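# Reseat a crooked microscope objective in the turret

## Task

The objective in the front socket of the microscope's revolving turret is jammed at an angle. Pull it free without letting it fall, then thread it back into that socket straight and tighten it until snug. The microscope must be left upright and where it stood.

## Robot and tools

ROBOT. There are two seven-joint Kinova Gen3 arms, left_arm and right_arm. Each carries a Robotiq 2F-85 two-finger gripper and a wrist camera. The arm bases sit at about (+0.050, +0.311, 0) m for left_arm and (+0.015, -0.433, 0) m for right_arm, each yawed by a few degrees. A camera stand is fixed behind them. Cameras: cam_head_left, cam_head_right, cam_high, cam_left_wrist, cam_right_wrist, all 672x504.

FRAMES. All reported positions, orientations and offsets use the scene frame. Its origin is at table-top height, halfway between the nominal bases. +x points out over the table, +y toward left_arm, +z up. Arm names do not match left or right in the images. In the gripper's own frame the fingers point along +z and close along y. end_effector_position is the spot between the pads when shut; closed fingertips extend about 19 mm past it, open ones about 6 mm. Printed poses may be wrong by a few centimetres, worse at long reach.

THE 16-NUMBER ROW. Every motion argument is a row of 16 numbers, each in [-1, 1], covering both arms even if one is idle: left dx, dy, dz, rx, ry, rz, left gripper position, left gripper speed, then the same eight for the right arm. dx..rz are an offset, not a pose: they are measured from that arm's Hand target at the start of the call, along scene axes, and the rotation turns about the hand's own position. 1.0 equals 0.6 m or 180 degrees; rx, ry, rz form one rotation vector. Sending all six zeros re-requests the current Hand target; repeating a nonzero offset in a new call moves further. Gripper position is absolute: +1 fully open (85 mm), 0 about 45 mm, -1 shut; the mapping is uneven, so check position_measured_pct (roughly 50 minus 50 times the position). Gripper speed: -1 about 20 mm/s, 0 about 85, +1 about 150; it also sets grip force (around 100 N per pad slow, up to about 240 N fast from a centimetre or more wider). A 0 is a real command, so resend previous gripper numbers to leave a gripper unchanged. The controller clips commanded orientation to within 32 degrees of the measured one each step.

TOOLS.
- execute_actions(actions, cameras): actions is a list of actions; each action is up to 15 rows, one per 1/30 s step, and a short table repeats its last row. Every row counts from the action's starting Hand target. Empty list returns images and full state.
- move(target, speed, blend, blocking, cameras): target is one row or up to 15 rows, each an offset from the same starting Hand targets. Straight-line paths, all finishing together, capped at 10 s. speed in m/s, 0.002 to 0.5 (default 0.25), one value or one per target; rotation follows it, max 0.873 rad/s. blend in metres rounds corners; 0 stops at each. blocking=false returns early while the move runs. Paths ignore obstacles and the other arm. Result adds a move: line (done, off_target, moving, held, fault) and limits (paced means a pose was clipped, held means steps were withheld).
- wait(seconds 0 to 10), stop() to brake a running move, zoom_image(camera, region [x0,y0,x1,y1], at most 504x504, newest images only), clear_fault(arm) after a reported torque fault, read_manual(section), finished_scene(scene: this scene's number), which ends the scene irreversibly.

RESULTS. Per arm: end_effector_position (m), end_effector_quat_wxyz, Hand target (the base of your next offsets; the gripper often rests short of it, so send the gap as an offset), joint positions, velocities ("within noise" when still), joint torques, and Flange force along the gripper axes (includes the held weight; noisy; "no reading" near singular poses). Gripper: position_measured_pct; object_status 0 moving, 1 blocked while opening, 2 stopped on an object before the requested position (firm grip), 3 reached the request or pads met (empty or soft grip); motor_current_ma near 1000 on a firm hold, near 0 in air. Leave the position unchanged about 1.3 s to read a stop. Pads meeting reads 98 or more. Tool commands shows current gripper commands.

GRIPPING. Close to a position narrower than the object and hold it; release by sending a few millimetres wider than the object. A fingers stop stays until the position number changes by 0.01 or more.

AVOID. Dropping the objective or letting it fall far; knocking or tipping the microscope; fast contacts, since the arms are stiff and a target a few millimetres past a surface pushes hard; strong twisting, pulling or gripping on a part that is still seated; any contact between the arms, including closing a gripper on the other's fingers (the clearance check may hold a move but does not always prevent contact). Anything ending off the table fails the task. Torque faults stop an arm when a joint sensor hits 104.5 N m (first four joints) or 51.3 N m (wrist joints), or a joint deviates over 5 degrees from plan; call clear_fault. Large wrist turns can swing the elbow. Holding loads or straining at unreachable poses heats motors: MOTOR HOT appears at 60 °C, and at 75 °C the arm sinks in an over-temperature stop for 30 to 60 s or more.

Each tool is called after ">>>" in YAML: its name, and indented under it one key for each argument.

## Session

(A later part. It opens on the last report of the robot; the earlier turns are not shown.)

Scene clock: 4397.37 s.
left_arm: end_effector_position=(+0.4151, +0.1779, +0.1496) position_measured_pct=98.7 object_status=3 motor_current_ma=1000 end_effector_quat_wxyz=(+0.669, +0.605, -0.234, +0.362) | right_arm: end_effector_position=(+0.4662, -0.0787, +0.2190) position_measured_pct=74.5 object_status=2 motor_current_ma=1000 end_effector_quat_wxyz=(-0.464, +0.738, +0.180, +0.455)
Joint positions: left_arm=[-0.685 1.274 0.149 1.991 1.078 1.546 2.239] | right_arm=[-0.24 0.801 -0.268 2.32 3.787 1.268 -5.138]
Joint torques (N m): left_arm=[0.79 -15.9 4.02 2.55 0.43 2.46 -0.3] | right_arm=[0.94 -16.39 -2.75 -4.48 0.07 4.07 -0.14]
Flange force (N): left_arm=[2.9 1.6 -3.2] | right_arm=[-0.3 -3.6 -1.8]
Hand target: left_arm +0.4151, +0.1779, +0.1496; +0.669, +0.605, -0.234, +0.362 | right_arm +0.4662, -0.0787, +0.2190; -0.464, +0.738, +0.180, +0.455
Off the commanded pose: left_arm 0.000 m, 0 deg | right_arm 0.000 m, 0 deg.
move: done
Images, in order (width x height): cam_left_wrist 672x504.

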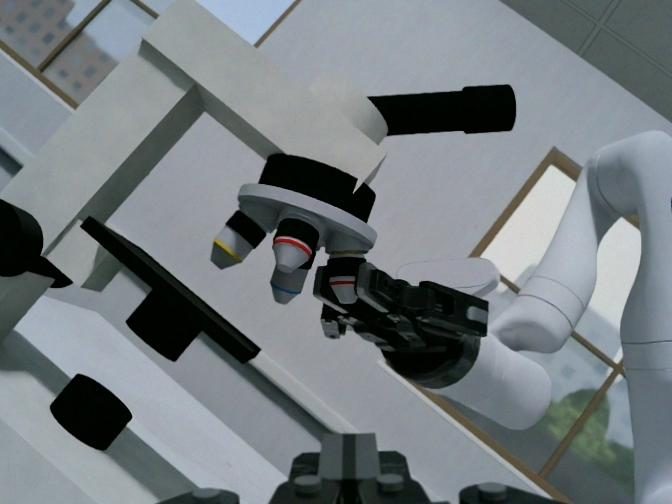

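>>> wait:
  seconds: 0
  cameras: ["cam_right_wrist"]

>>> zoom_image:
  camera: "cam_right_wrist"
  region: [250, 370, 390, 504]

>>> execute_actions:
  actions:
    - [[0,0,0,0,0,0,-1,0,0,0,0,0,0,0,-0.33,-1]]
  cameras: ["cam_right_wrist", "cam_left_wrist"]

>>> zoom_image:
  camera: "cam_right_wrist"
  region: [250, 370, 390, 504]

>>> zoom_image:
  camera: "cam_left_wrist"
  region: [310, 220, 370, 280]

>>> wait:
  seconds: 0

Scene clock: 4420.63 s.
left_arm: end_effector_position=(+0.4151, +0.1779, +0.1496) position_measured_pct=98.7 object_status=3 motor_current_ma=1000 end_effector_quat_wxyz=(+0.669, +0.605, -0.234, +0.362) | right_arm: end_effector_position=(+0.4662, -0.0787, +0.2190) position_measured_pct=74.5 object_status=2 motor_current_ma=1000 end_effector_quat_wxyz=(-0.464, +0.738, +0.180, +0.455)
Joint positions: left_arm=[-0.685 1.274 0.149 1.991 1.078 1.546 2.239] | right_arm=[-0.24 0.801 -0.268 2.32 3.787 1.268 -5.138]
Joint torques (N m): left_arm=[0.76 -15.96 4.05 2.63 0.42 2.46 -0.24] | right_arm=[0.99 -16.33 -2.77 -4.35 0.11 4.02 -0.11]
Flange force (N): left_arm=[2.6 1.4 -3.2] | right_arm=[-0.1 -3.6 -1.4]
Hand target: left_arm +0.4151, +0.1779, +0.1496; +0.669, +0.605, -0.234, +0.362 | right_arm +0.4662, -0.0787, +0.2190; -0.464, +0.738, +0.180, +0.455
Tool commands: left_gripper/position=-1.0 left_gripper/speed=+0.0 right_gripper/position=-0.6 right_gripper/speed=-1.0
Off the commanded pose: left_arm 0.000 m, 0 deg | right_arm 0.000 m, 0 deg.
Images, in order (width x height): cam_right_wrist 672x504.

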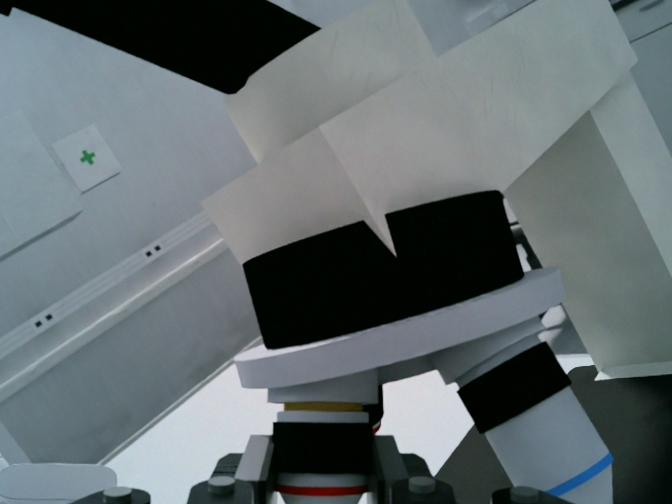

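Scaled by 3.600.

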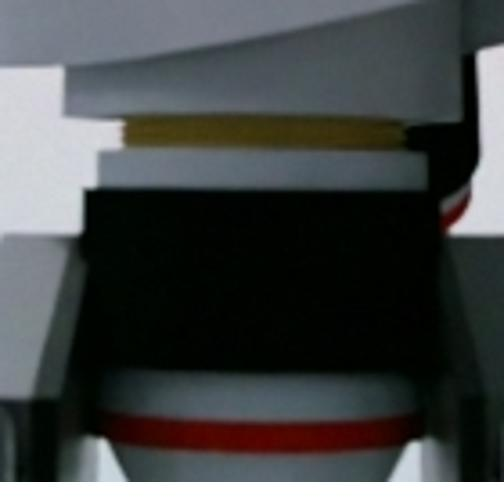

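Scene clock: 4421.33 s.
left_arm: end_effector_position=(+0.4151, +0.1779, +0.1496) position_measured_pct=98.7 object_status=3 motor_current_ma=1000 end_effector_quat_wxyz=(+0.669, +0.605, -0.234, +0.362) | right_arm: end_effector_position=(+0.4662, -0.0787, +0.2190) position_measured_pct=66.7 object_status=3 motor_current_ma=0 end_effector_quat_wxyz=(-0.464, +0.738, +0.180, +0.455)
Joint positions: left_arm=[-0.685 1.274 0.149 1.991 1.078 1.546 2.239] | right_arm=[-0.24 0.801 -0.268 2.32 3.787 1.268 -5.138]
Joint torques (N m): left_arm=[0.78 -15.89 3.93 2.49 0.45 2.44 -0.22] | right_arm=[0.12 -15.53 -2.89 -3.48 0.49 3.39 0.02]
Hand target: left_arm +0.4151, +0.1779, +0.1496; +0.669, +0.605, -0.234, +0.362 | right_arm +0.4662, -0.0787, +0.2190; -0.464, +0.738, +0.180, +0.455
Off the commanded pose: left_arm 0.000 m, 0 deg | right_arm 0.000 m, 0 deg.
Images, in order (width x height): cam_left_wrist 672x504, cam_right_wrist 672x504.

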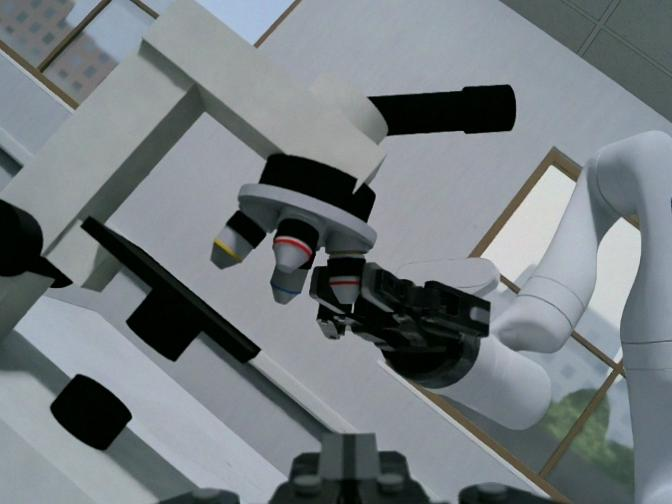

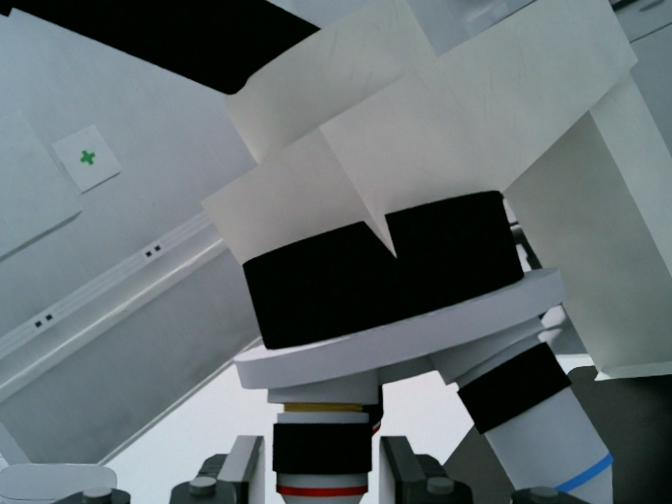

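Scaled by 3.600.

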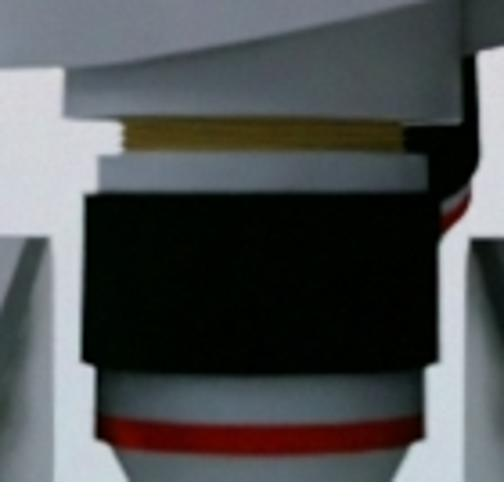

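Scaled by 8.400.

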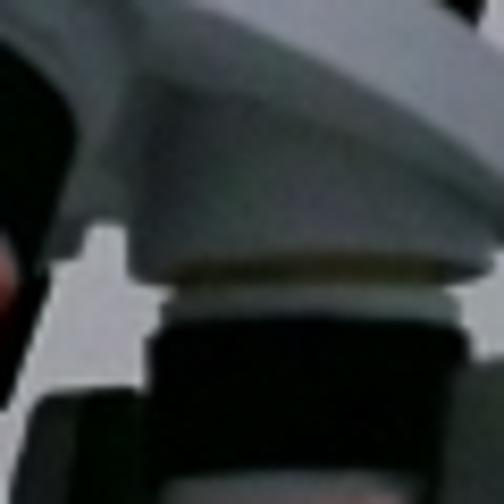

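Scene clock: 4421.33 s.
left_arm: end_effector_position=(+0.4151, +0.1779, +0.1496) position_measured_pct=98.7 object_status=3 motor_current_ma=1000 end_effector_quat_wxyz=(+0.669, +0.605, -0.234, +0.362) | right_arm: end_effector_position=(+0.4662, -0.0787, +0.2190) position_measured_pct=66.7 object_status=3 motor_current_ma=0 end_effector_quat_wxyz=(-0.464, +0.738, +0.180, +0.455)
Joint positions: left_arm=[-0.685 1.274 0.149 1.991 1.078 1.546 2.239] | right_arm=[-0.24 0.801 -0.268 2.32 3.787 1.268 -5.138]
Joint torques (N m): left_arm=[0.78 -15.89 3.93 2.49 0.45 2.44 -0.22] | right_arm=[0.12 -15.53 -2.89 -3.48 0.49 3.39 0.02]
Hand target: left_arm +0.4151, +0.1779, +0.1496; +0.669, +0.605, -0.234, +0.362 | right_arm +0.4662, -0.0787, +0.2190; -0.464, +0.738, +0.180, +0.455
Tool commands: left_gripper/position=-1.0 left_gripper/speed=+0.0 right_gripper/position=-0.33 right_gripper/speed=-1.0
Off the commanded pose: left_arm 0.000 m, 0 deg | right_arm 0.000 m, 0 deg.

>>> move:
  target:
    - [0,0,0,0,0,0,-1,0,0.00003,-0.00015,0.00025,0,0,0,-0.33,-1]
    - [0,0,0,0,0,0,-1,0,-0.00158,0.00222,0.00152,-0.05331,-0.00517,-0.06383,-0.33,-1]
    - [0,0,0,0,0,0,-1,0,-0.00412,0.00608,0.00347,-0.13505,-0.01309,-0.16171,-0.33,-1]
    - [0,0,0,0,0,0,-1,0,-0.0055,0.01028,0.00443,-0.21323,-0.02067,-0.25533,-0.33,-1]
    - [0,0,0,0,0,0,-1,0,-0.00602,0.0156,0.0044,-0.29142,-0.02824,-0.34896,-0.33,-1]
    - [0,0,0,0,0,0,-1,0,-0.00395,0.0223,0.00215,-0.39093,-0.03789,-0.46811,-0.33,-1]
  speed: 0.2
  blend: 0.002
  cameras: ["cam_right_wrist"]

>>> zoom_image:
  camera: "cam_right_wrist"
  region: [250, 370, 390, 504]

Scene clock: 4454.53 s.
left_arm: end_effector_position=(+0.4151, +0.1779, +0.1496) position_measured_pct=98.7 object_status=3 motor_current_ma=1000 end_effector_quat_wxyz=(+0.669, +0.605, -0.234, +0.362) | right_arm: end_effector_position=(+0.4638, -0.0653, +0.2203) position_measured_pct=66.7 object_status=3 motor_current_ma=0 end_effector_quat_wxyz=(+0.415, +0.757, -0.098, +0.496)
Joint positions: left_arm=[-0.685 1.274 0.149 1.991 1.078 1.546 2.239] | right_arm=[-1.307 1.154 0.042 1.045 1.114 1.826 -3.291]
Joint torques (N m): left_arm=[0.73 -15.99 4.02 2.6 0.44 2.49 -0.27] | right_arm=[0.1 -23.19 2.78 -6.79 2.25 2.41 -0.11]
Flange force (N): left_arm=[2.6 1.4 -3.2] | right_arm=[-1.9 6.3 3.4]
Hand target: left_arm +0.4151, +0.1779, +0.1496; +0.669, +0.605, -0.234, +0.362 | right_arm +0.4638, -0.0653, +0.2203; +0.415, +0.757, -0.098, +0.496
Off the commanded pose: left_arm 0.000 m, 0 deg | right_arm 0.000 m, 0 deg.
move: done; blend cut to 0.0001 m at target 1
Images, in order (width x height): cam_right_wrist 672x504.

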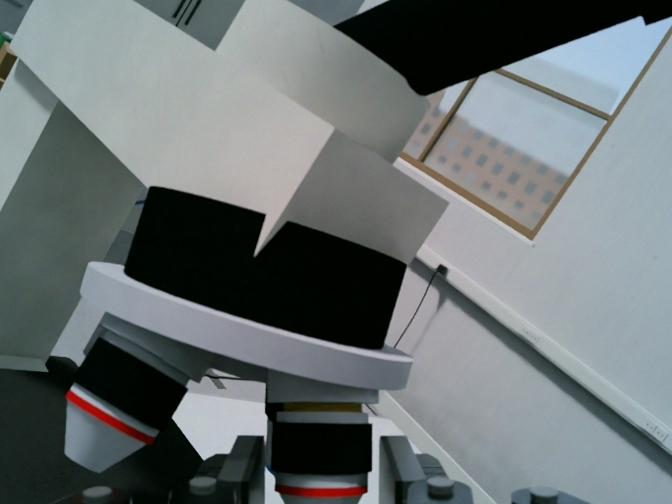

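Scaled by 3.600.

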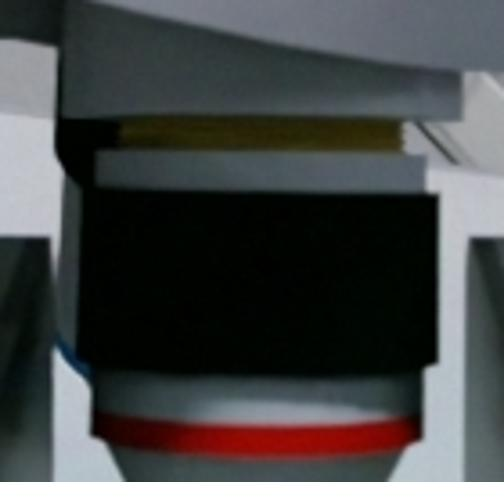

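>>> move:
  target:
    - [0,0,0,0,0,0,-1,0,0,0,0,0,0,0,-0.6,-1]
    - [0,0,0,0,0,0,-1,0,-0.00043,0.00063,0.00032,0,0,0,-0.6,-1]
  speed: 0.1

Scene clock: 4461.33 s.
left_arm: end_effector_position=(+0.4151, +0.1779, +0.1496) position_measured_pct=98.7 object_status=3 motor_current_ma=1000 end_effector_quat_wxyz=(+0.669, +0.605, -0.234, +0.362) | right_arm: end_effector_position=(+0.4636, -0.0650, +0.2205) position_measured_pct=74.5 object_status=2 motor_current_ma=1000 end_effector_quat_wxyz=(+0.415, +0.757, -0.098, +0.496)
Joint positions: left_arm=[-0.685 1.274 0.149 1.991 1.078 1.546 2.239] | right_arm=[-1.308 1.154 0.042 1.044 1.114 1.827 -3.29]
Joint torques (N m): left_arm=[0.77 -15.92 4.08 2.6 0.43 2.5 -0.2] | right_arm=[0.23 -23.81 3.22 -7.15 2.62 2.43 -0.11]
Flange force (N): left_arm=[2.5 1.6 -3.2] | right_arm=[-3.5 6.7 3.5]
Hand target: left_arm +0.4151, +0.1779, +0.1496; +0.669, +0.605, -0.234, +0.362 | right_arm +0.4636, -0.0650, +0.2205; +0.415, +0.757, -0.098, +0.496
Off the commanded pose: left_arm 0.000 m, 0 deg | right_arm 0.000 m, 0 deg.
move: done

>>> move:
  target:
    - [0,0,0,0,0,0,-1,0,-0.00215,-0.00688,0.00245,0.09951,0.00964,0.11916,-0.6,-1]
    - [0,0,0,0,0,0,-1,0,-0.00165,-0.01242,0.00262,0.17769,0.01722,0.21278,-0.6,-1]
    - [0,0,0,0,0,0,-1,0,-0.00017,-0.01715,0.0017,0.25588,0.0248,0.3064,-0.6,-1]
    - [0,0,0,0,0,0,-1,0,0.00248,-0.02117,-0.00027,0.33762,0.03272,0.40428,-0.6,-1]
    - [0,0,0,0,0,0,-1,0,0.00473,-0.02288,-0.00202,0.39093,0.03789,0.46811,-0.6,-1]
  speed: 0.18
  blend: 0.002

Scene clock: 4476.33 s.
left_arm: end_effector_position=(+0.4151, +0.1779, +0.1496) position_measured_pct=98.7 object_status=3 motor_current_ma=1000 end_effector_quat_wxyz=(+0.669, +0.605, -0.234, +0.362) | right_arm: end_effector_position=(+0.4664, -0.0787, +0.2193) position_measured_pct=74.5 object_status=2 motor_current_ma=1000 end_effector_quat_wxyz=(-0.464, +0.738, +0.180, +0.455)
Joint positions: left_arm=[-0.685 1.274 0.149 1.991 1.078 1.546 2.239] | right_arm=[-0.266 0.796 -0.232 2.32 3.791 1.284 -5.159]
Joint torques (N m): left_arm=[0.7 -15.89 4 2.49 0.43 2.5 -0.23] | right_arm=[0.37 -17.18 -3.22 -5.53 0.05 4.5 -0.06]
Flange force (N): left_arm=[2.6 1.9 -2.9] | right_arm=[-1.5 -2.7 -4.3]
Hand target: left_arm +0.4151, +0.1779, +0.1496; +0.669, +0.605, -0.234, +0.362 | right_arm +0.4664, -0.0787, +0.2192; -0.464, +0.738, +0.180, +0.455
Off the commanded pose: left_arm 0.000 m, 0 deg | right_arm 0.000 m, 0 deg.
move: done

>>> move:
  target:
    - [0,0,0,0,0,0,-1,0,-0.00008,-0.00018,0.00007,0,0,0,-0.33,-1]
    - [0,0,0,0,0,0,-1,0,-0.0017,0.00218,0.00133,-0.05331,-0.00517,-0.06383,-0.33,-1]
    - [0,0,0,0,0,0,-1,0,-0.00423,0.00605,0.00328,-0.13505,-0.01309,-0.16171,-0.33,-1]
    - [0,0,0,0,0,0,-1,0,-0.00562,0.01025,0.00425,-0.21323,-0.02067,-0.25533,-0.33,-1]
    - [0,0,0,0,0,0,-1,0,-0.00613,0.01557,0.00422,-0.29142,-0.02824,-0.34896,-0.33,-1]
    - [0,0,0,0,0,0,-1,0,-0.00407,0.02227,0.00197,-0.39093,-0.03789,-0.46811,-0.6,-1]
    - [0,0,0,0,0,0,-1,0,-0.0045,0.0229,0.00228,-0.39093,-0.03789,-0.46811,-0.6,-1]
  speed: 0.2
  blend: [0,0.002,0.002,0.002,0.002,0,0]

Scene clock: 4502.17 s.
left_arm: end_effector_position=(+0.4151, +0.1779, +0.1496) position_measured_pct=98.7 object_status=3 motor_current_ma=1000 end_effector_quat_wxyz=(+0.669, +0.605, -0.234, +0.362) | right_arm: end_effector_position=(+0.4637, -0.0650, +0.2206) position_measured_pct=74.5 object_status=2 motor_current_ma=1000 end_effector_quat_wxyz=(+0.415, +0.757, -0.098, +0.496)
Joint positions: left_arm=[-0.685 1.274 0.149 1.991 1.078 1.546 2.239] | right_arm=[-1.321 1.155 0.075 1.044 1.091 1.811 -3.283]
Joint torques (N m): left_arm=[0.83 -15.9 3.98 2.55 0.45 2.48 -0.25] | right_arm=[0.12 -23.64 3.35 -7.13 2.57 2.41 -0.03]
Flange force (N): left_arm=[2.7 1.8 -3.2] | right_arm=[-3.6 7.1 3.8]
Hand target: left_arm +0.4151, +0.1779, +0.1496; +0.669, +0.605, -0.234, +0.362 | right_arm +0.4637, -0.0650, +0.2206; +0.415, +0.757, -0.098, +0.496
Off the commanded pose: left_arm 0.000 m, 0 deg | right_arm 0.000 m, 0 deg.
move: done

>>> move:
  target:
    - [0,0,0,0,0,0,-1,0,-0.00215,-0.00688,0.00245,0.09951,0.00964,0.11916,-0.6,-1]
    - [0,0,0,0,0,0,-1,0,-0.00165,-0.01242,0.00262,0.17769,0.01722,0.21278,-0.6,-1]
    - [0,0,0,0,0,0,-1,0,-0.00017,-0.01715,0.0017,0.25588,0.0248,0.3064,-0.6,-1]
    - [0,0,0,0,0,0,-1,0,0.00248,-0.02117,-0.00027,0.33762,0.03272,0.40428,-0.6,-1]
    - [0,0,0,0,0,0,-1,0,0.00473,-0.02288,-0.00202,0.39093,0.03789,0.46811,-0.6,-1]
  speed: 0.18
  blend: 0.002
  cameras: ["cam_left_wrist"]

>>> zoom_image:
  camera: "cam_left_wrist"
  region: [310, 220, 370, 280]

Scene clock: 4518.00 s.
left_arm: end_effector_position=(+0.4151, +0.1779, +0.1496) position_measured_pct=98.7 object_status=3 motor_current_ma=1000 end_effector_quat_wxyz=(+0.669, +0.605, -0.234, +0.362) | right_arm: end_effector_position=(+0.4665, -0.0787, +0.2194) position_measured_pct=74.5 object_status=2 motor_current_ma=1000 end_effector_quat_wxyz=(-0.464, +0.738, +0.180, +0.455)
Joint positions: left_arm=[-0.685 1.274 0.149 1.991 1.078 1.546 2.239] | right_arm=[-0.292 0.793 -0.197 2.32 3.794 1.3 -5.179]
Joint torques (N m): left_arm=[0.82 -15.91 4.01 2.6 0.49 2.51 -0.19] | right_arm=[0.3 -16.81 -2.8 -5.19 0.05 4.32 -0.04]
Flange force (N): left_arm=[2.5 1.7 -3.3] | right_arm=[-0.3 -3.2 -3.9]
Hand target: left_arm +0.4151, +0.1779, +0.1496; +0.669, +0.605, -0.234, +0.362 | right_arm +0.4666, -0.0787, +0.2194; -0.464, +0.738, +0.180, +0.455
Off the commanded pose: left_arm 0.000 m, 0 deg | right_arm 0.000 m, 0 deg.
move: done
Images, in order (width x height): cam_left_wrist 672x504.

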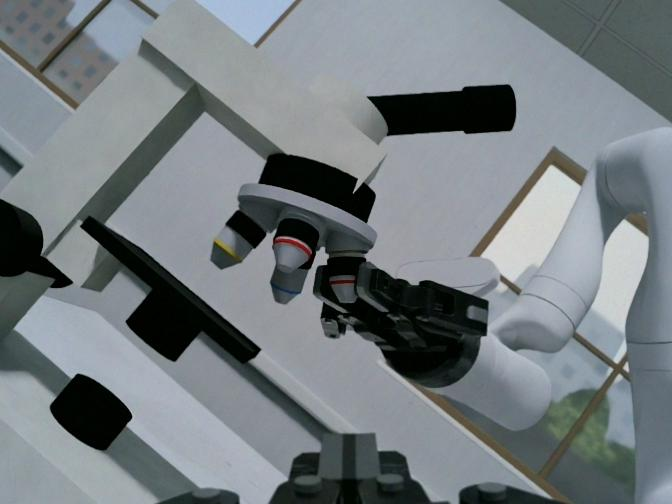

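Scaled by 8.400.

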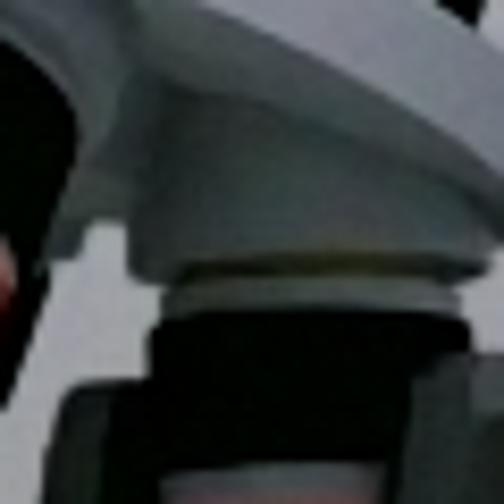

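>>> move:
  target:
    - [0,0,0,0,0,0,-1,0,-0.00008,-0.00018,0.00007,0,0,0,-0.33,-1]
    - [0,0,0,0,0,0,-1,0,-0.0017,0.00218,0.00133,-0.05331,-0.00517,-0.06383,-0.33,-1]
    - [0,0,0,0,0,0,-1,0,-0.00423,0.00605,0.00328,-0.13505,-0.01309,-0.16171,-0.33,-1]
    - [0,0,0,0,0,0,-1,0,-0.00562,0.01025,0.00425,-0.21323,-0.02067,-0.25533,-0.33,-1]
    - [0,0,0,0,0,0,-1,0,-0.00613,0.01557,0.00422,-0.29142,-0.02824,-0.34896,-0.33,-1]
    - [0,0,0,0,0,0,-1,0,-0.00407,0.02227,0.00197,-0.39093,-0.03789,-0.46811,-0.6,-1]
    - [0,0,0,0,0,0,-1,0,-0.0045,0.0229,0.00228,-0.39093,-0.03789,-0.46811,-0.6,-1]
  speed: 0.2
  blend: [0,0.002,0.002,0.002,0.002,0,0]

>>> move:
  target:
    - [0,0,0,0,0,0,-1,0,-0.00215,-0.00688,0.00245,0.09951,0.00964,0.11916,-0.6,-1]
    - [0,0,0,0,0,0,-1,0,-0.00165,-0.01242,0.00262,0.17769,0.01722,0.21278,-0.6,-1]
    - [0,0,0,0,0,0,-1,0,-0.00017,-0.01715,0.0017,0.25588,0.0248,0.3064,-0.6,-1]
    - [0,0,0,0,0,0,-1,0,0.00248,-0.02117,-0.00027,0.33762,0.03272,0.40428,-0.6,-1]
    - [0,0,0,0,0,0,-1,0,0.00473,-0.02288,-0.00202,0.39093,0.03789,0.46811,-0.6,-1]
  speed: 0.18
  blend: 0.002
  cameras: ["cam_left_wrist"]

>>> zoom_image:
  camera: "cam_left_wrist"
  region: [310, 220, 370, 280]

Scene clock: 4539.77 s.
left_arm: end_effector_position=(+0.4151, +0.1779, +0.1496) position_measured_pct=98.7 object_status=3 motor_current_ma=1000 end_effector_quat_wxyz=(+0.669, +0.605, -0.234, +0.362) | right_arm: end_effector_position=(+0.4638, -0.0649, +0.2208) position_measured_pct=74.5 object_status=2 motor_current_ma=1000 end_effector_quat_wxyz=(+0.415, +0.757, -0.097, +0.496)
Joint positions: left_arm=[-0.685 1.274 0.149 1.991 1.078 1.546 2.239] | right_arm=[-1.336 1.157 0.109 1.045 1.067 1.795 -3.275]
Joint torques (N m): left_arm=[0.75 -15.89 4.04 2.52 0.44 2.44 -0.27] | right_arm=[0.11 -23.61 3.58 -7.19 2.71 2.34 -0.04]
Flange force (N): left_arm=[2.8 1.8 -3.2] | right_arm=[-3.8 7.4 3.9]
Hand target: left_arm +0.4151, +0.1779, +0.1496; +0.669, +0.605, -0.234, +0.362 | right_arm +0.4638, -0.0649, +0.2208; +0.415, +0.757, -0.097, +0.496
Off the commanded pose: left_arm 0.000 m, 0 deg | right_arm 0.000 m, 0 deg.
move: done

Scene clock: 4545.53 s.
left_arm: end_effector_position=(+0.4151, +0.1779, +0.1496) position_measured_pct=98.7 object_status=3 motor_current_ma=1000 end_effector_quat_wxyz=(+0.669, +0.605, -0.234, +0.362) | right_arm: end_effector_position=(+0.4666, -0.0787, +0.2195) position_measured_pct=74.5 object_status=2 motor_current_ma=1000 end_effector_quat_wxyz=(-0.464, +0.738, +0.180, +0.455)
Joint positions: left_arm=[-0.685 1.274 0.149 1.991 1.078 1.546 2.239] | right_arm=[-0.319 0.79 -0.161 2.321 3.797 1.317 -5.2]
Joint torques (N m): left_arm=[0.77 -15.89 4.04 2.52 0.46 2.44 -0.25] | right_arm=[0.36 -16.74 -2.59 -5.07 -0.09 4.16 -0.02]
Flange force (N): left_arm=[2.7 1.8 -3.2] | right_arm=[-0.1 -3.2 -4.0]
Hand target: left_arm +0.4151, +0.1779, +0.1496; +0.669, +0.605, -0.234, +0.362 | right_arm +0.4667, -0.0787, +0.2195; -0.464, +0.738, +0.180, +0.455
Off the commanded pose: left_arm 0.000 m, 0 deg | right_arm 0.000 m, 0 deg.
move: done
Images, in order (width x height): cam_left_wrist 672x504.

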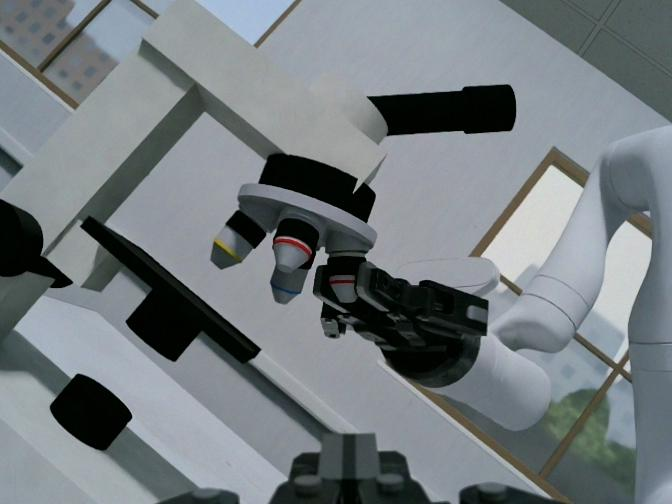

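Scaled by 8.400.

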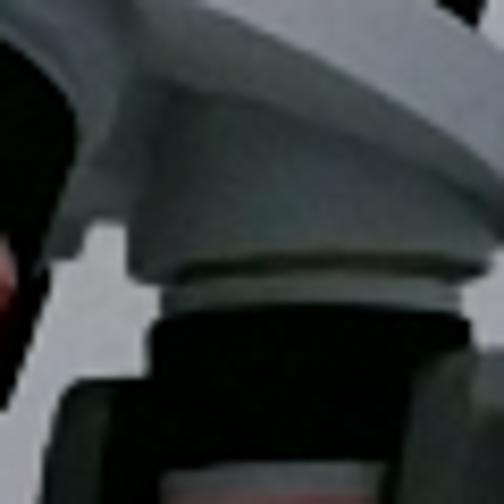

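>>> move:
  target:
    - [0,0,0,0,0,0,-1,0,-0.00008,-0.00018,0.00007,0,0,0,-0.33,-1]
    - [0,0,0,0,0,0,-1,0,-0.0017,0.00218,0.00133,-0.05331,-0.00517,-0.06383,-0.33,-1]
    - [0,0,0,0,0,0,-1,0,-0.00423,0.00605,0.00328,-0.13505,-0.01309,-0.16171,-0.33,-1]
    - [0,0,0,0,0,0,-1,0,-0.00562,0.01025,0.00425,-0.21323,-0.02067,-0.25533,-0.33,-1]
    - [0,0,0,0,0,0,-1,0,-0.00613,0.01557,0.00422,-0.29142,-0.02824,-0.34896,-0.33,-1]
    - [0,0,0,0,0,0,-1,0,-0.00407,0.02227,0.00197,-0.39093,-0.03789,-0.46811,-0.6,-1]
    - [0,0,0,0,0,0,-1,0,-0.0045,0.0229,0.00228,-0.39093,-0.03789,-0.46811,-0.6,-1]
  speed: 0.2
  blend: [0,0.002,0.002,0.002,0.002,0,0]

>>> move:
  target:
    - [0,0,0,0,0,0,-1,0,-0.00215,-0.00688,0.00245,0.09951,0.00964,0.11916,-0.6,-1]
    - [0,0,0,0,0,0,-1,0,-0.00165,-0.01242,0.00262,0.17769,0.01722,0.21278,-0.6,-1]
    - [0,0,0,0,0,0,-1,0,-0.00017,-0.01715,0.0017,0.25588,0.0248,0.3064,-0.6,-1]
    - [0,0,0,0,0,0,-1,0,0.00248,-0.02117,-0.00027,0.33762,0.03272,0.40428,-0.6,-1]
    - [0,0,0,0,0,0,-1,0,0.00473,-0.02288,-0.00202,0.39093,0.03789,0.46811,-0.6,-1]
  speed: 0.18
  blend: 0.002

Scene clock: 4571.57 s.
left_arm: end_effector_position=(+0.4151, +0.1779, +0.1496) position_measured_pct=98.7 object_status=3 motor_current_ma=1000 end_effector_quat_wxyz=(+0.669, +0.605, -0.234, +0.362) | right_arm: end_effector_position=(+0.4640, -0.0649, +0.2209) position_measured_pct=74.5 object_status=2 motor_current_ma=1000 end_effector_quat_wxyz=(+0.415, +0.757, -0.098, +0.496)
Joint positions: left_arm=[-0.685 1.274 0.149 1.991 1.078 1.546 2.239] | right_arm=[-1.35 1.158 0.144 1.046 1.043 1.778 -3.266]
Joint torques (N m): left_arm=[0.74 -15.94 3.96 2.57 0.46 2.44 -0.26] | right_arm=[0.14 -23.57 3.83 -7.24 2.74 2.21 -0.06]
Flange force (N): left_arm=[2.7 1.5 -3.2] | right_arm=[-3.9 7.7 3.8]
Hand target: left_arm +0.4151, +0.1779, +0.1496; +0.669, +0.605, -0.234, +0.362 | right_arm +0.4640, -0.0649, +0.2209; +0.415, +0.757, -0.098, +0.496
Off the commanded pose: left_arm 0.000 m, 0 deg | right_arm 0.000 m, 0 deg.
move: done

Scene clock: 4577.33 s.
left_arm: end_effector_position=(+0.4151, +0.1779, +0.1496) position_measured_pct=98.7 object_status=3 motor_current_ma=1000 end_effector_quat_wxyz=(+0.669, +0.605, -0.234, +0.362) | right_arm: end_effector_position=(+0.4668, -0.0786, +0.2197) position_measured_pct=74.5 object_status=2 motor_current_ma=1000 end_effector_quat_wxyz=(-0.464, +0.738, +0.180, +0.455)
Joint positions: left_arm=[-0.685 1.274 0.149 1.991 1.078 1.546 2.239] | right_arm=[-0.346 0.787 -0.125 2.322 3.799 1.333 -5.22]
Joint torques (N m): left_arm=[0.78 -15.91 4.01 2.57 0.52 2.48 -0.2] | right_arm=[0.28 -16.68 -2.2 -5.1 -0.22 4.09 -0.11]
Flange force (N): left_arm=[2.5 1.8 -3.3] | right_arm=[-0.2 -3.4 -4.5]
Hand target: left_arm +0.4151, +0.1779, +0.1496; +0.669, +0.605, -0.234, +0.362 | right_arm +0.4668, -0.0786, +0.2197; -0.464, +0.738, +0.180, +0.455
Off the commanded pose: left_arm 0.000 m, 0 deg | right_arm 0.000 m, 0 deg.
move: done

>>> move:
  target:
    - [0,0,0,0,0,0,-1,0,-0.00008,-0.00018,0.00007,0,0,0,-0.33,-1]
    - [0,0,0,0,0,0,-1,0,-0.0017,0.00218,0.00133,-0.05331,-0.00517,-0.06383,-0.33,-1]
    - [0,0,0,0,0,0,-1,0,-0.00423,0.00605,0.00328,-0.13505,-0.01309,-0.16171,-0.33,-1]
    - [0,0,0,0,0,0,-1,0,-0.00565,0.0102,0.00427,-0.21323,-0.02067,-0.25533,-0.33,-1]
    - [0,0,0,0,0,0,-1,0,-0.0062,0.01545,0.00428,-0.29142,-0.02824,-0.34896,-0.33,-1]
    - [0,0,0,0,0,0,-1,0,-0.00417,0.0221,0.00205,-0.39093,-0.03789,-0.46811,-0.6,-1]
    - [0,0,0,0,0,0,-1,0,-0.0046,0.02273,0.00236,-0.39093,-0.03789,-0.46811,-0.6,-1]
  speed: 0.2
  blend: [0,0.002,0.002,0.002,0.002,0,0]

>>> move:
  target:
    - [0,0,0,0,0,0,-1,0,-0.00215,-0.00688,0.00245,0.09951,0.00964,0.11916,-0.6,-1]
    - [0,0,0,0,0,0,-1,0,-0.00165,-0.01242,0.00262,0.17769,0.01722,0.21278,-0.6,-1]
    - [0,0,0,0,0,0,-1,0,-0.00017,-0.01715,0.0017,0.25588,0.0248,0.3064,-0.6,-1]
    - [0,0,0,0,0,0,-1,0,0.00248,-0.02117,-0.00027,0.33762,0.03272,0.40428,-0.6,-1]
    - [0,0,0,0,0,0,-1,0,0.00473,-0.02288,-0.00202,0.39093,0.03789,0.46811,-0.6,-1]
  speed: 0.18
  blend: 0.002
  cameras: ["cam_left_wrist"]

>>> zoom_image:
  camera: "cam_left_wrist"
  region: [310, 220, 370, 280]

Scene clock: 4596.27 s.
left_arm: end_effector_position=(+0.4151, +0.1779, +0.1496) position_measured_pct=98.7 object_status=3 motor_current_ma=1000 end_effector_quat_wxyz=(+0.669, +0.605, -0.234, +0.362) | right_arm: end_effector_position=(+0.4641, -0.0650, +0.2211) position_measured_pct=74.5 object_status=2 motor_current_ma=1000 end_effector_quat_wxyz=(+0.415, +0.757, -0.098, +0.496)
Joint positions: left_arm=[-0.685 1.274 0.149 1.991 1.078 1.546 2.239] | right_arm=[-1.365 1.161 0.18 1.047 1.017 1.761 -3.257]
Joint torques (N m): left_arm=[0.82 -15.91 4.05 2.5 0.46 2.45 -0.24] | right_arm=[0.12 -23.37 4.07 -6.96 2.59 2.43 -0.1]
Flange force (N): left_arm=[2.6 1.9 -3.3] | right_arm=[-3.2 6.9 3.9]
Hand target: left_arm +0.4151, +0.1779, +0.1496; +0.669, +0.605, -0.234, +0.362 | right_arm +0.4641, -0.0650, +0.2211; +0.415, +0.757, -0.098, +0.496
Off the commanded pose: left_arm 0.000 m, 0 deg | right_arm 0.000 m, 0 deg.
move: done

Scene clock: 4602.03 s.
left_arm: end_effector_position=(+0.4151, +0.1779, +0.1496) position_measured_pct=98.7 object_status=3 motor_current_ma=1000 end_effector_quat_wxyz=(+0.669, +0.605, -0.234, +0.362) | right_arm: end_effector_position=(+0.4669, -0.0787, +0.2199) position_measured_pct=74.5 object_status=2 motor_current_ma=1000 end_effector_quat_wxyz=(-0.464, +0.738, +0.180, +0.455)
Joint positions: left_arm=[-0.685 1.274 0.149 1.991 1.078 1.546 2.239] | right_arm=[-0.373 0.786 -0.088 2.323 3.802 1.35 -5.24]
Joint torques (N m): left_arm=[0.68 -15.87 3.99 2.53 0.48 2.51 -0.21] | right_arm=[0.64 -16.88 -1.84 -4.57 -0.19 4.16 -0.05]
Flange force (N): left_arm=[2.6 1.8 -2.9] | right_arm=[0.0 -3.3 -2.1]
Hand target: left_arm +0.4151, +0.1779, +0.1496; +0.669, +0.605, -0.234, +0.362 | right_arm +0.4669, -0.0787, +0.2199; -0.464, +0.738, +0.180, +0.455
Off the commanded pose: left_arm 0.000 m, 0 deg | right_arm 0.000 m, 0 deg.
move: done
Images, in order (width x height): cam_left_wrist 672x504.

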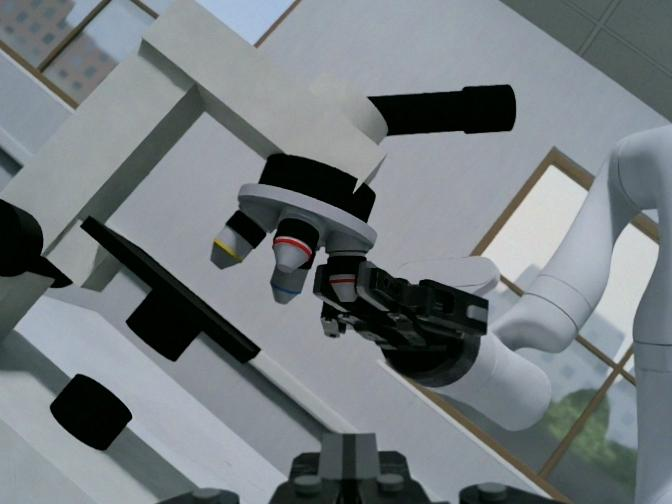

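Scaled by 8.400.

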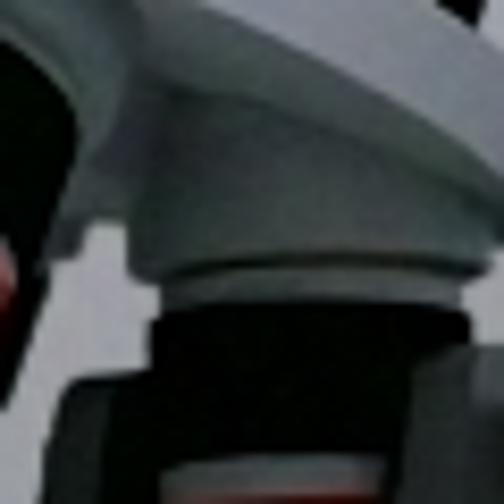

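>>> move:
  target:
    - [0,0,0,0,0,0,-1,0,-0.00008,-0.00018,0.00007,0,0,0,-0.33,-1]
    - [0,0,0,0,0,0,-1,0,-0.0017,0.00218,0.00133,-0.05331,-0.00517,-0.06383,-0.33,-1]
    - [0,0,0,0,0,0,-1,0,-0.00423,0.00605,0.00328,-0.13505,-0.01309,-0.16171,-0.33,-1]
    - [0,0,0,0,0,0,-1,0,-0.00562,0.01025,0.00425,-0.21323,-0.02067,-0.25533,-0.33,-1]
    - [0,0,0,0,0,0,-1,0,-0.00615,0.01553,0.00424,-0.29142,-0.02824,-0.34896,-0.33,-1]
    - [0,0,0,0,0,0,-1,0,-0.0041,0.02221,0.002,-0.39093,-0.03789,-0.46811,-0.6,-1]
    - [0,0,0,0,0,0,-1,0,-0.00453,0.02284,0.00231,-0.39093,-0.03789,-0.46811,-0.6,-1]
  speed: 0.2
  blend: [0,0.002,0.002,0.002,0.002,0,0]

>>> move:
  target:
    - [0,0,0,0,0,0,-1,0,-0.00215,-0.00688,0.00245,0.09951,0.00964,0.11916,-0.6,-1]
    - [0,0,0,0,0,0,-1,0,-0.00165,-0.01242,0.00262,0.17769,0.01722,0.21278,-0.6,-1]
    - [0,0,0,0,0,0,-1,0,-0.00017,-0.01715,0.0017,0.25588,0.0248,0.3064,-0.6,-1]
    - [0,0,0,0,0,0,-1,0,0.00248,-0.02117,-0.00027,0.33762,0.03272,0.40428,-0.6,-1]
    - [0,0,0,0,0,0,-1,0,0.00473,-0.02288,-0.00202,0.39093,0.03789,0.46811,-0.6,-1]
  speed: 0.18
  blend: 0.002
  cameras: ["cam_left_wrist"]

>>> zoom_image:
  camera: "cam_left_wrist"
  region: [310, 220, 370, 280]

Scene clock: 4626.77 s.
left_arm: end_effector_position=(+0.4151, +0.1779, +0.1496) position_measured_pct=98.7 object_status=3 motor_current_ma=1000 end_effector_quat_wxyz=(+0.669, +0.605, -0.234, +0.362) | right_arm: end_effector_position=(+0.4642, -0.0650, +0.2213) position_measured_pct=74.5 object_status=2 motor_current_ma=1000 end_effector_quat_wxyz=(+0.415, +0.757, -0.098, +0.496)
Joint positions: left_arm=[-0.685 1.274 0.149 1.991 1.078 1.546 2.239] | right_arm=[-1.381 1.163 0.218 1.048 0.991 1.744 -3.247]
Joint torques (N m): left_arm=[0.78 -15.88 3.99 2.47 0.43 2.46 -0.22] | right_arm=[0.12 -23.36 4.27 -6.85 2.56 2.42 -0.05]
Flange force (N): left_arm=[2.6 2.0 -3.0] | right_arm=[-3.2 6.5 3.8]
Hand target: left_arm +0.4151, +0.1779, +0.1496; +0.669, +0.605, -0.234, +0.362 | right_arm +0.4642, -0.0650, +0.2213; +0.415, +0.757, -0.098, +0.496
Off the commanded pose: left_arm 0.000 m, 0 deg | right_arm 0.000 m, 0 deg.
move: done

Scene clock: 4632.53 s.
left_arm: end_effector_position=(+0.4151, +0.1779, +0.1496) position_measured_pct=98.7 object_status=3 motor_current_ma=1000 end_effector_quat_wxyz=(+0.669, +0.605, -0.234, +0.362) | right_arm: end_effector_position=(+0.4670, -0.0788, +0.2201) position_measured_pct=74.5 object_status=2 motor_current_ma=1000 end_effector_quat_wxyz=(-0.464, +0.738, +0.180, +0.455)
Joint positions: left_arm=[-0.685 1.274 0.149 1.991 1.078 1.546 2.239] | right_arm=[-0.4 0.785 -0.052 2.323 3.804 1.367 -5.26]
Joint torques (N m): left_arm=[0.77 -15.88 4 2.58 0.46 2.48 -0.25] | right_arm=[0.83 -17.01 -1.52 -4.44 -0.26 4.17 -0.04]
Flange force (N): left_arm=[2.8 1.6 -3.2] | right_arm=[-0.1 -3.4 -1.4]
Hand target: left_arm +0.4151, +0.1779, +0.1496; +0.669, +0.605, -0.234, +0.362 | right_arm +0.4670, -0.0788, +0.2201; -0.464, +0.738, +0.180, +0.455
Off the commanded pose: left_arm 0.000 m, 0 deg | right_arm 0.000 m, 0 deg.
move: done
Images, in order (width x height): cam_left_wrist 672x504.

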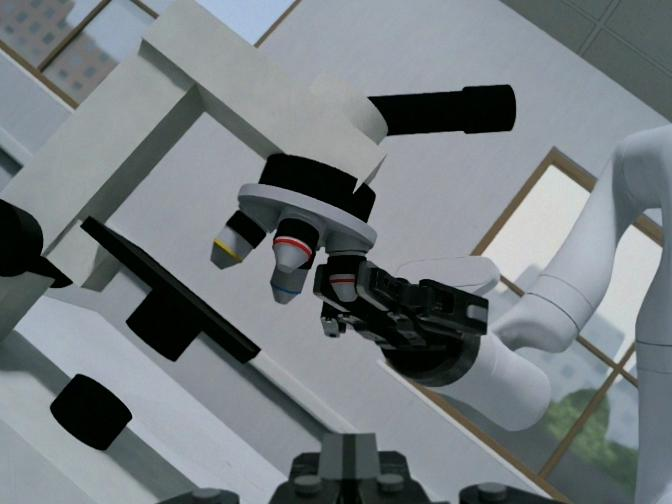

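Scaled by 8.400.

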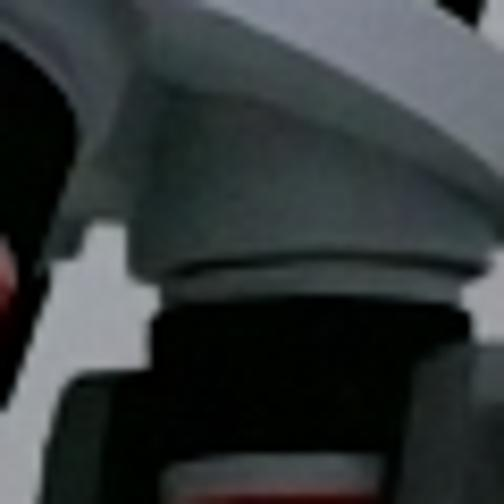

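>>> move:
  target:
    - [0,0,0,0,0,0,-1,0,-0.00008,-0.00018,0.00007,0,0,0,-0.33,-1]
    - [0,0,0,0,0,0,-1,0,-0.0017,0.00218,0.00133,-0.05331,-0.00517,-0.06383,-0.33,-1]
    - [0,0,0,0,0,0,-1,0,-0.00423,0.00605,0.00328,-0.13505,-0.01309,-0.16171,-0.33,-1]
    - [0,0,0,0,0,0,-1,0,-0.00562,0.01025,0.00425,-0.21323,-0.02067,-0.25533,-0.33,-1]
    - [0,0,0,0,0,0,-1,0,-0.00613,0.01557,0.00422,-0.29142,-0.02824,-0.34896,-0.33,-1]
    - [0,0,0,0,0,0,-1,0,-0.00407,0.02227,0.00197,-0.39093,-0.03789,-0.46811,-0.6,-1]
    - [0,0,0,0,0,0,-1,0,-0.0045,0.0229,0.00228,-0.39093,-0.03789,-0.46811,-0.6,-1]
  speed: 0.2
  blend: [0,0.002,0.002,0.002,0.002,0,0]

>>> move:
  target:
    - [0,0,0,0,0,0,-1,0,-0.00215,-0.00688,0.00245,0.09951,0.00964,0.11916,-0.6,-1]
    - [0,0,0,0,0,0,-1,0,-0.00165,-0.01242,0.00262,0.17769,0.01722,0.21278,-0.6,-1]
    - [0,0,0,0,0,0,-1,0,-0.00017,-0.01715,0.0017,0.25588,0.0248,0.3064,-0.6,-1]
    - [0,0,0,0,0,0,-1,0,0.00248,-0.02117,-0.00027,0.33762,0.03272,0.40428,-0.6,-1]
    - [0,0,0,0,0,0,-1,0,0.00473,-0.02288,-0.00202,0.39093,0.03789,0.46811,-0.6,-1]
  speed: 0.18
  blend: 0.002
  cameras: ["cam_right_wrist", "cam_left_wrist"]

>>> zoom_image:
  camera: "cam_right_wrist"
  region: [250, 370, 390, 504]

>>> zoom_image:
  camera: "cam_left_wrist"
  region: [310, 220, 370, 280]

Scene clock: 4659.63 s.
left_arm: end_effector_position=(+0.4151, +0.1779, +0.1496) position_measured_pct=98.7 object_status=3 motor_current_ma=1000 end_effector_quat_wxyz=(+0.669, +0.605, -0.234, +0.362) | right_arm: end_effector_position=(+0.4643, -0.0650, +0.2215) position_measured_pct=74.5 object_status=2 motor_current_ma=1000 end_effector_quat_wxyz=(+0.415, +0.757, -0.098, +0.496)
Joint positions: left_arm=[-0.685 1.274 0.149 1.991 1.078 1.546 2.239] | right_arm=[-1.396 1.167 0.256 1.048 0.963 1.726 -3.236]
Joint torques (N m): left_arm=[0.65 -15.92 3.93 2.6 0.44 2.47 -0.2] | right_arm=[0.18 -23.35 4.61 -6.85 2.67 2.37 -0.09]
Flange force (N): left_arm=[2.6 1.4 -2.9] | right_arm=[-3.3 6.7 3.7]
Hand target: left_arm +0.4151, +0.1779, +0.1496; +0.669, +0.605, -0.234, +0.362 | right_arm +0.4643, -0.0650, +0.2215; +0.415, +0.757, -0.098, +0.496
Off the commanded pose: left_arm 0.000 m, 0 deg | right_arm 0.000 m, 0 deg.
move: done

Scene clock: 4665.40 s.
left_arm: end_effector_position=(+0.4151, +0.1779, +0.1496) position_measured_pct=98.7 object_status=3 motor_current_ma=1000 end_effector_quat_wxyz=(+0.669, +0.605, -0.234, +0.362) | right_arm: end_effector_position=(+0.4671, -0.0787, +0.2202) position_measured_pct=74.5 object_status=2 motor_current_ma=1000 end_effector_quat_wxyz=(-0.464, +0.738, +0.180, +0.455)
Joint positions: left_arm=[-0.685 1.274 0.149 1.991 1.078 1.546 2.239] | right_arm=[-0.428 0.785 -0.014 2.324 3.806 1.384 -5.281]
Joint torques (N m): left_arm=[0.67 -15.88 4.01 2.57 0.44 2.48 -0.24] | right_arm=[0.98 -16.86 -1.1 -4.2 -0.34 4.04 -0.05]
Flange force (N): left_arm=[2.8 1.6 -3.0] | right_arm=[0.1 -3.7 -0.9]
Hand target: left_arm +0.4151, +0.1779, +0.1496; +0.669, +0.605, -0.234, +0.362 | right_arm +0.4671, -0.0787, +0.2202; -0.464, +0.738, +0.180, +0.455
Off the commanded pose: left_arm 0.000 m, 0 deg | right_arm 0.000 m, 0 deg.
move: done
Images, in order (width x height): cam_left_wrist 672x504, cam_right_wrist 672x504.

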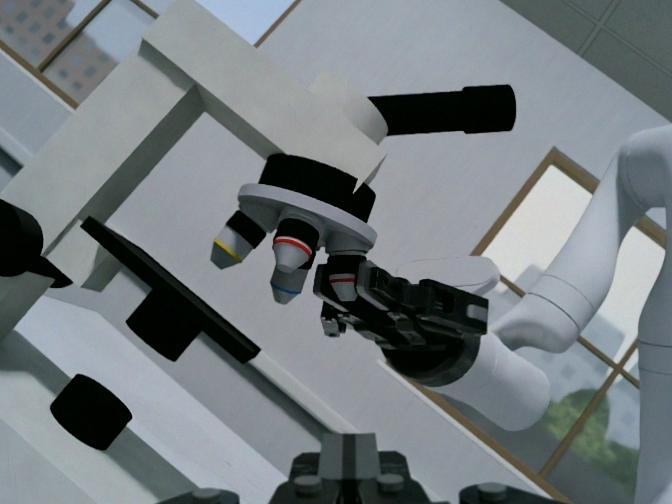

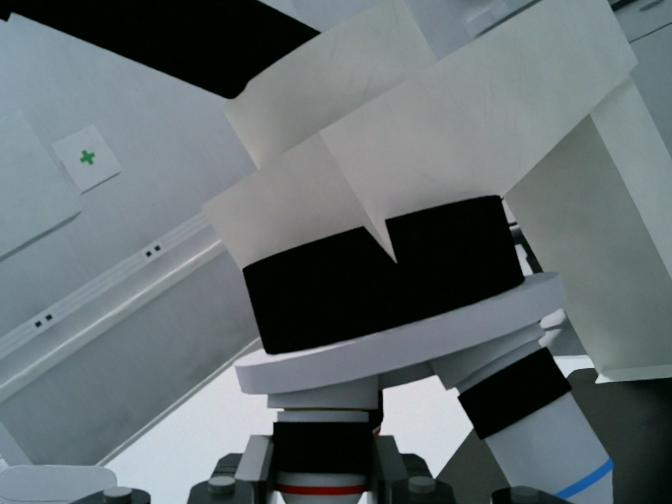

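Scaled by 3.600.

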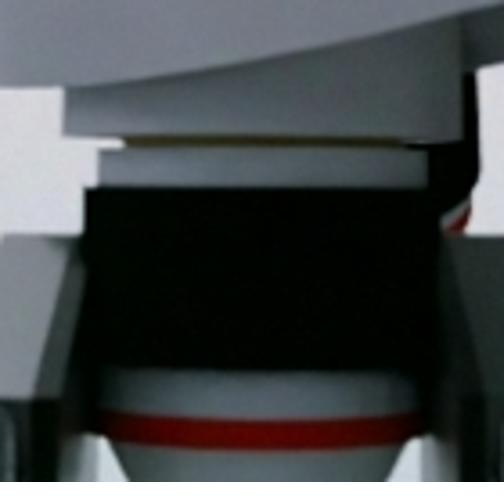

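Scaled by 8.400.

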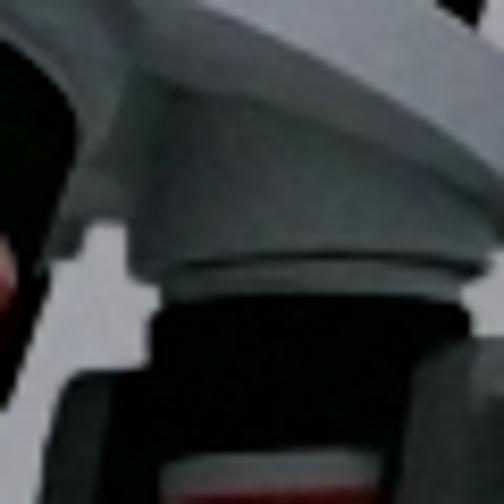

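>>> move:
  target:
    - [0,0,0,0,0,0,-1,0,-0.00008,-0.00018,0.00007,0,0,0,-0.33,-1]
    - [0,0,0,0,0,0,-1,0,-0.0017,0.00218,0.00133,-0.05331,-0.00517,-0.06383,-0.33,-1]
    - [0,0,0,0,0,0,-1,0,-0.00423,0.00605,0.00328,-0.13505,-0.01309,-0.16171,-0.33,-1]
    - [0,0,0,0,0,0,-1,0,-0.00562,0.01025,0.00425,-0.21323,-0.02067,-0.25533,-0.33,-1]
    - [0,0,0,0,0,0,-1,0,-0.00613,0.01557,0.00422,-0.29142,-0.02824,-0.34896,-0.33,-1]
    - [0,0,0,0,0,0,-1,0,-0.0041,0.02221,0.002,-0.39093,-0.03789,-0.46811,-0.6,-1]
    - [0,0,0,0,0,0,-1,0,-0.00453,0.02284,0.00231,-0.39093,-0.03789,-0.46811,-0.6,-1]
  speed: 0.2
  blend: [0,0.002,0.002,0.002,0.002,0,0]

>>> move:
  target:
    - [0,0,0,0,0,0,-1,0,-0.00215,-0.00688,0.00245,0.09951,0.00964,0.11916,-0.6,-1]
    - [0,0,0,0,0,0,-1,0,-0.00165,-0.01242,0.00262,0.17769,0.01722,0.21278,-0.6,-1]
    - [0,0,0,0,0,0,-1,0,-0.00017,-0.01715,0.0017,0.25588,0.0248,0.3064,-0.6,-1]
    - [0,0,0,0,0,0,-1,0,0.00248,-0.02117,-0.00027,0.33762,0.03272,0.40428,-0.6,-1]
    - [0,0,0,0,0,0,-1,0,0.00473,-0.02288,-0.00202,0.39093,0.03789,0.46811,-0.6,-1]
  speed: 0.18
  blend: 0.002

Scene clock: 4705.87 s.
left_arm: end_effector_position=(+0.4151, +0.1779, +0.1496) position_measured_pct=98.7 object_status=3 motor_current_ma=1000 end_effector_quat_wxyz=(+0.669, +0.605, -0.234, +0.362) | right_arm: end_effector_position=(+0.4644, -0.0651, +0.2217) position_measured_pct=74.5 object_status=2 motor_current_ma=1000 end_effector_quat_wxyz=(+0.415, +0.757, -0.098, +0.496)
Joint positions: left_arm=[-0.685 1.274 0.149 1.991 1.078 1.546 2.239] | right_arm=[-1.413 1.172 0.296 1.049 0.935 1.708 -3.225]
Joint torques (N m): left_arm=[0.72 -15.98 3.97 2.59 0.49 2.5 -0.2] | right_arm=[0.15 -23.2 4.8 -6.79 2.66 2.36 -0.09]
Flange force (N): left_arm=[2.4 1.5 -3.1] | right_arm=[-3.3 6.9 3.8]
Hand target: left_arm +0.4151, +0.1779, +0.1496; +0.669, +0.605, -0.234, +0.362 | right_arm +0.4644, -0.0651, +0.2216; +0.415, +0.757, -0.098, +0.496
Off the commanded pose: left_arm 0.000 m, 0 deg | right_arm 0.000 m, 0 deg.
move: done

Scene clock: 4711.63 s.
left_arm: end_effector_position=(+0.4151, +0.1779, +0.1496) position_measured_pct=98.7 object_status=3 motor_current_ma=1000 end_effector_quat_wxyz=(+0.669, +0.605, -0.234, +0.362) | right_arm: end_effector_position=(+0.4673, -0.0788, +0.2204) position_measured_pct=74.5 object_status=2 motor_current_ma=1000 end_effector_quat_wxyz=(-0.464, +0.738, +0.180, +0.455)
Joint positions: left_arm=[-0.685 1.274 0.149 1.991 1.078 1.546 2.239] | right_arm=[-0.456 0.785 0.023 2.325 3.807 1.401 -5.301]
Joint torques (N m): left_arm=[0.83 -15.9 4 2.56 0.45 2.42 -0.22] | right_arm=[1.05 -16.98 -0.79 -4.11 -0.43 4.09 -0.08]
Flange force (N): left_arm=[2.7 1.7 -3.3] | right_arm=[0.1 -3.7 -0.4]
Hand target: left_arm +0.4151, +0.1779, +0.1496; +0.669, +0.605, -0.234, +0.362 | right_arm +0.4673, -0.0788, +0.2204; -0.464, +0.738, +0.180, +0.455
Off the commanded pose: left_arm 0.000 m, 0 deg | right_arm 0.000 m, 0 deg.
move: done


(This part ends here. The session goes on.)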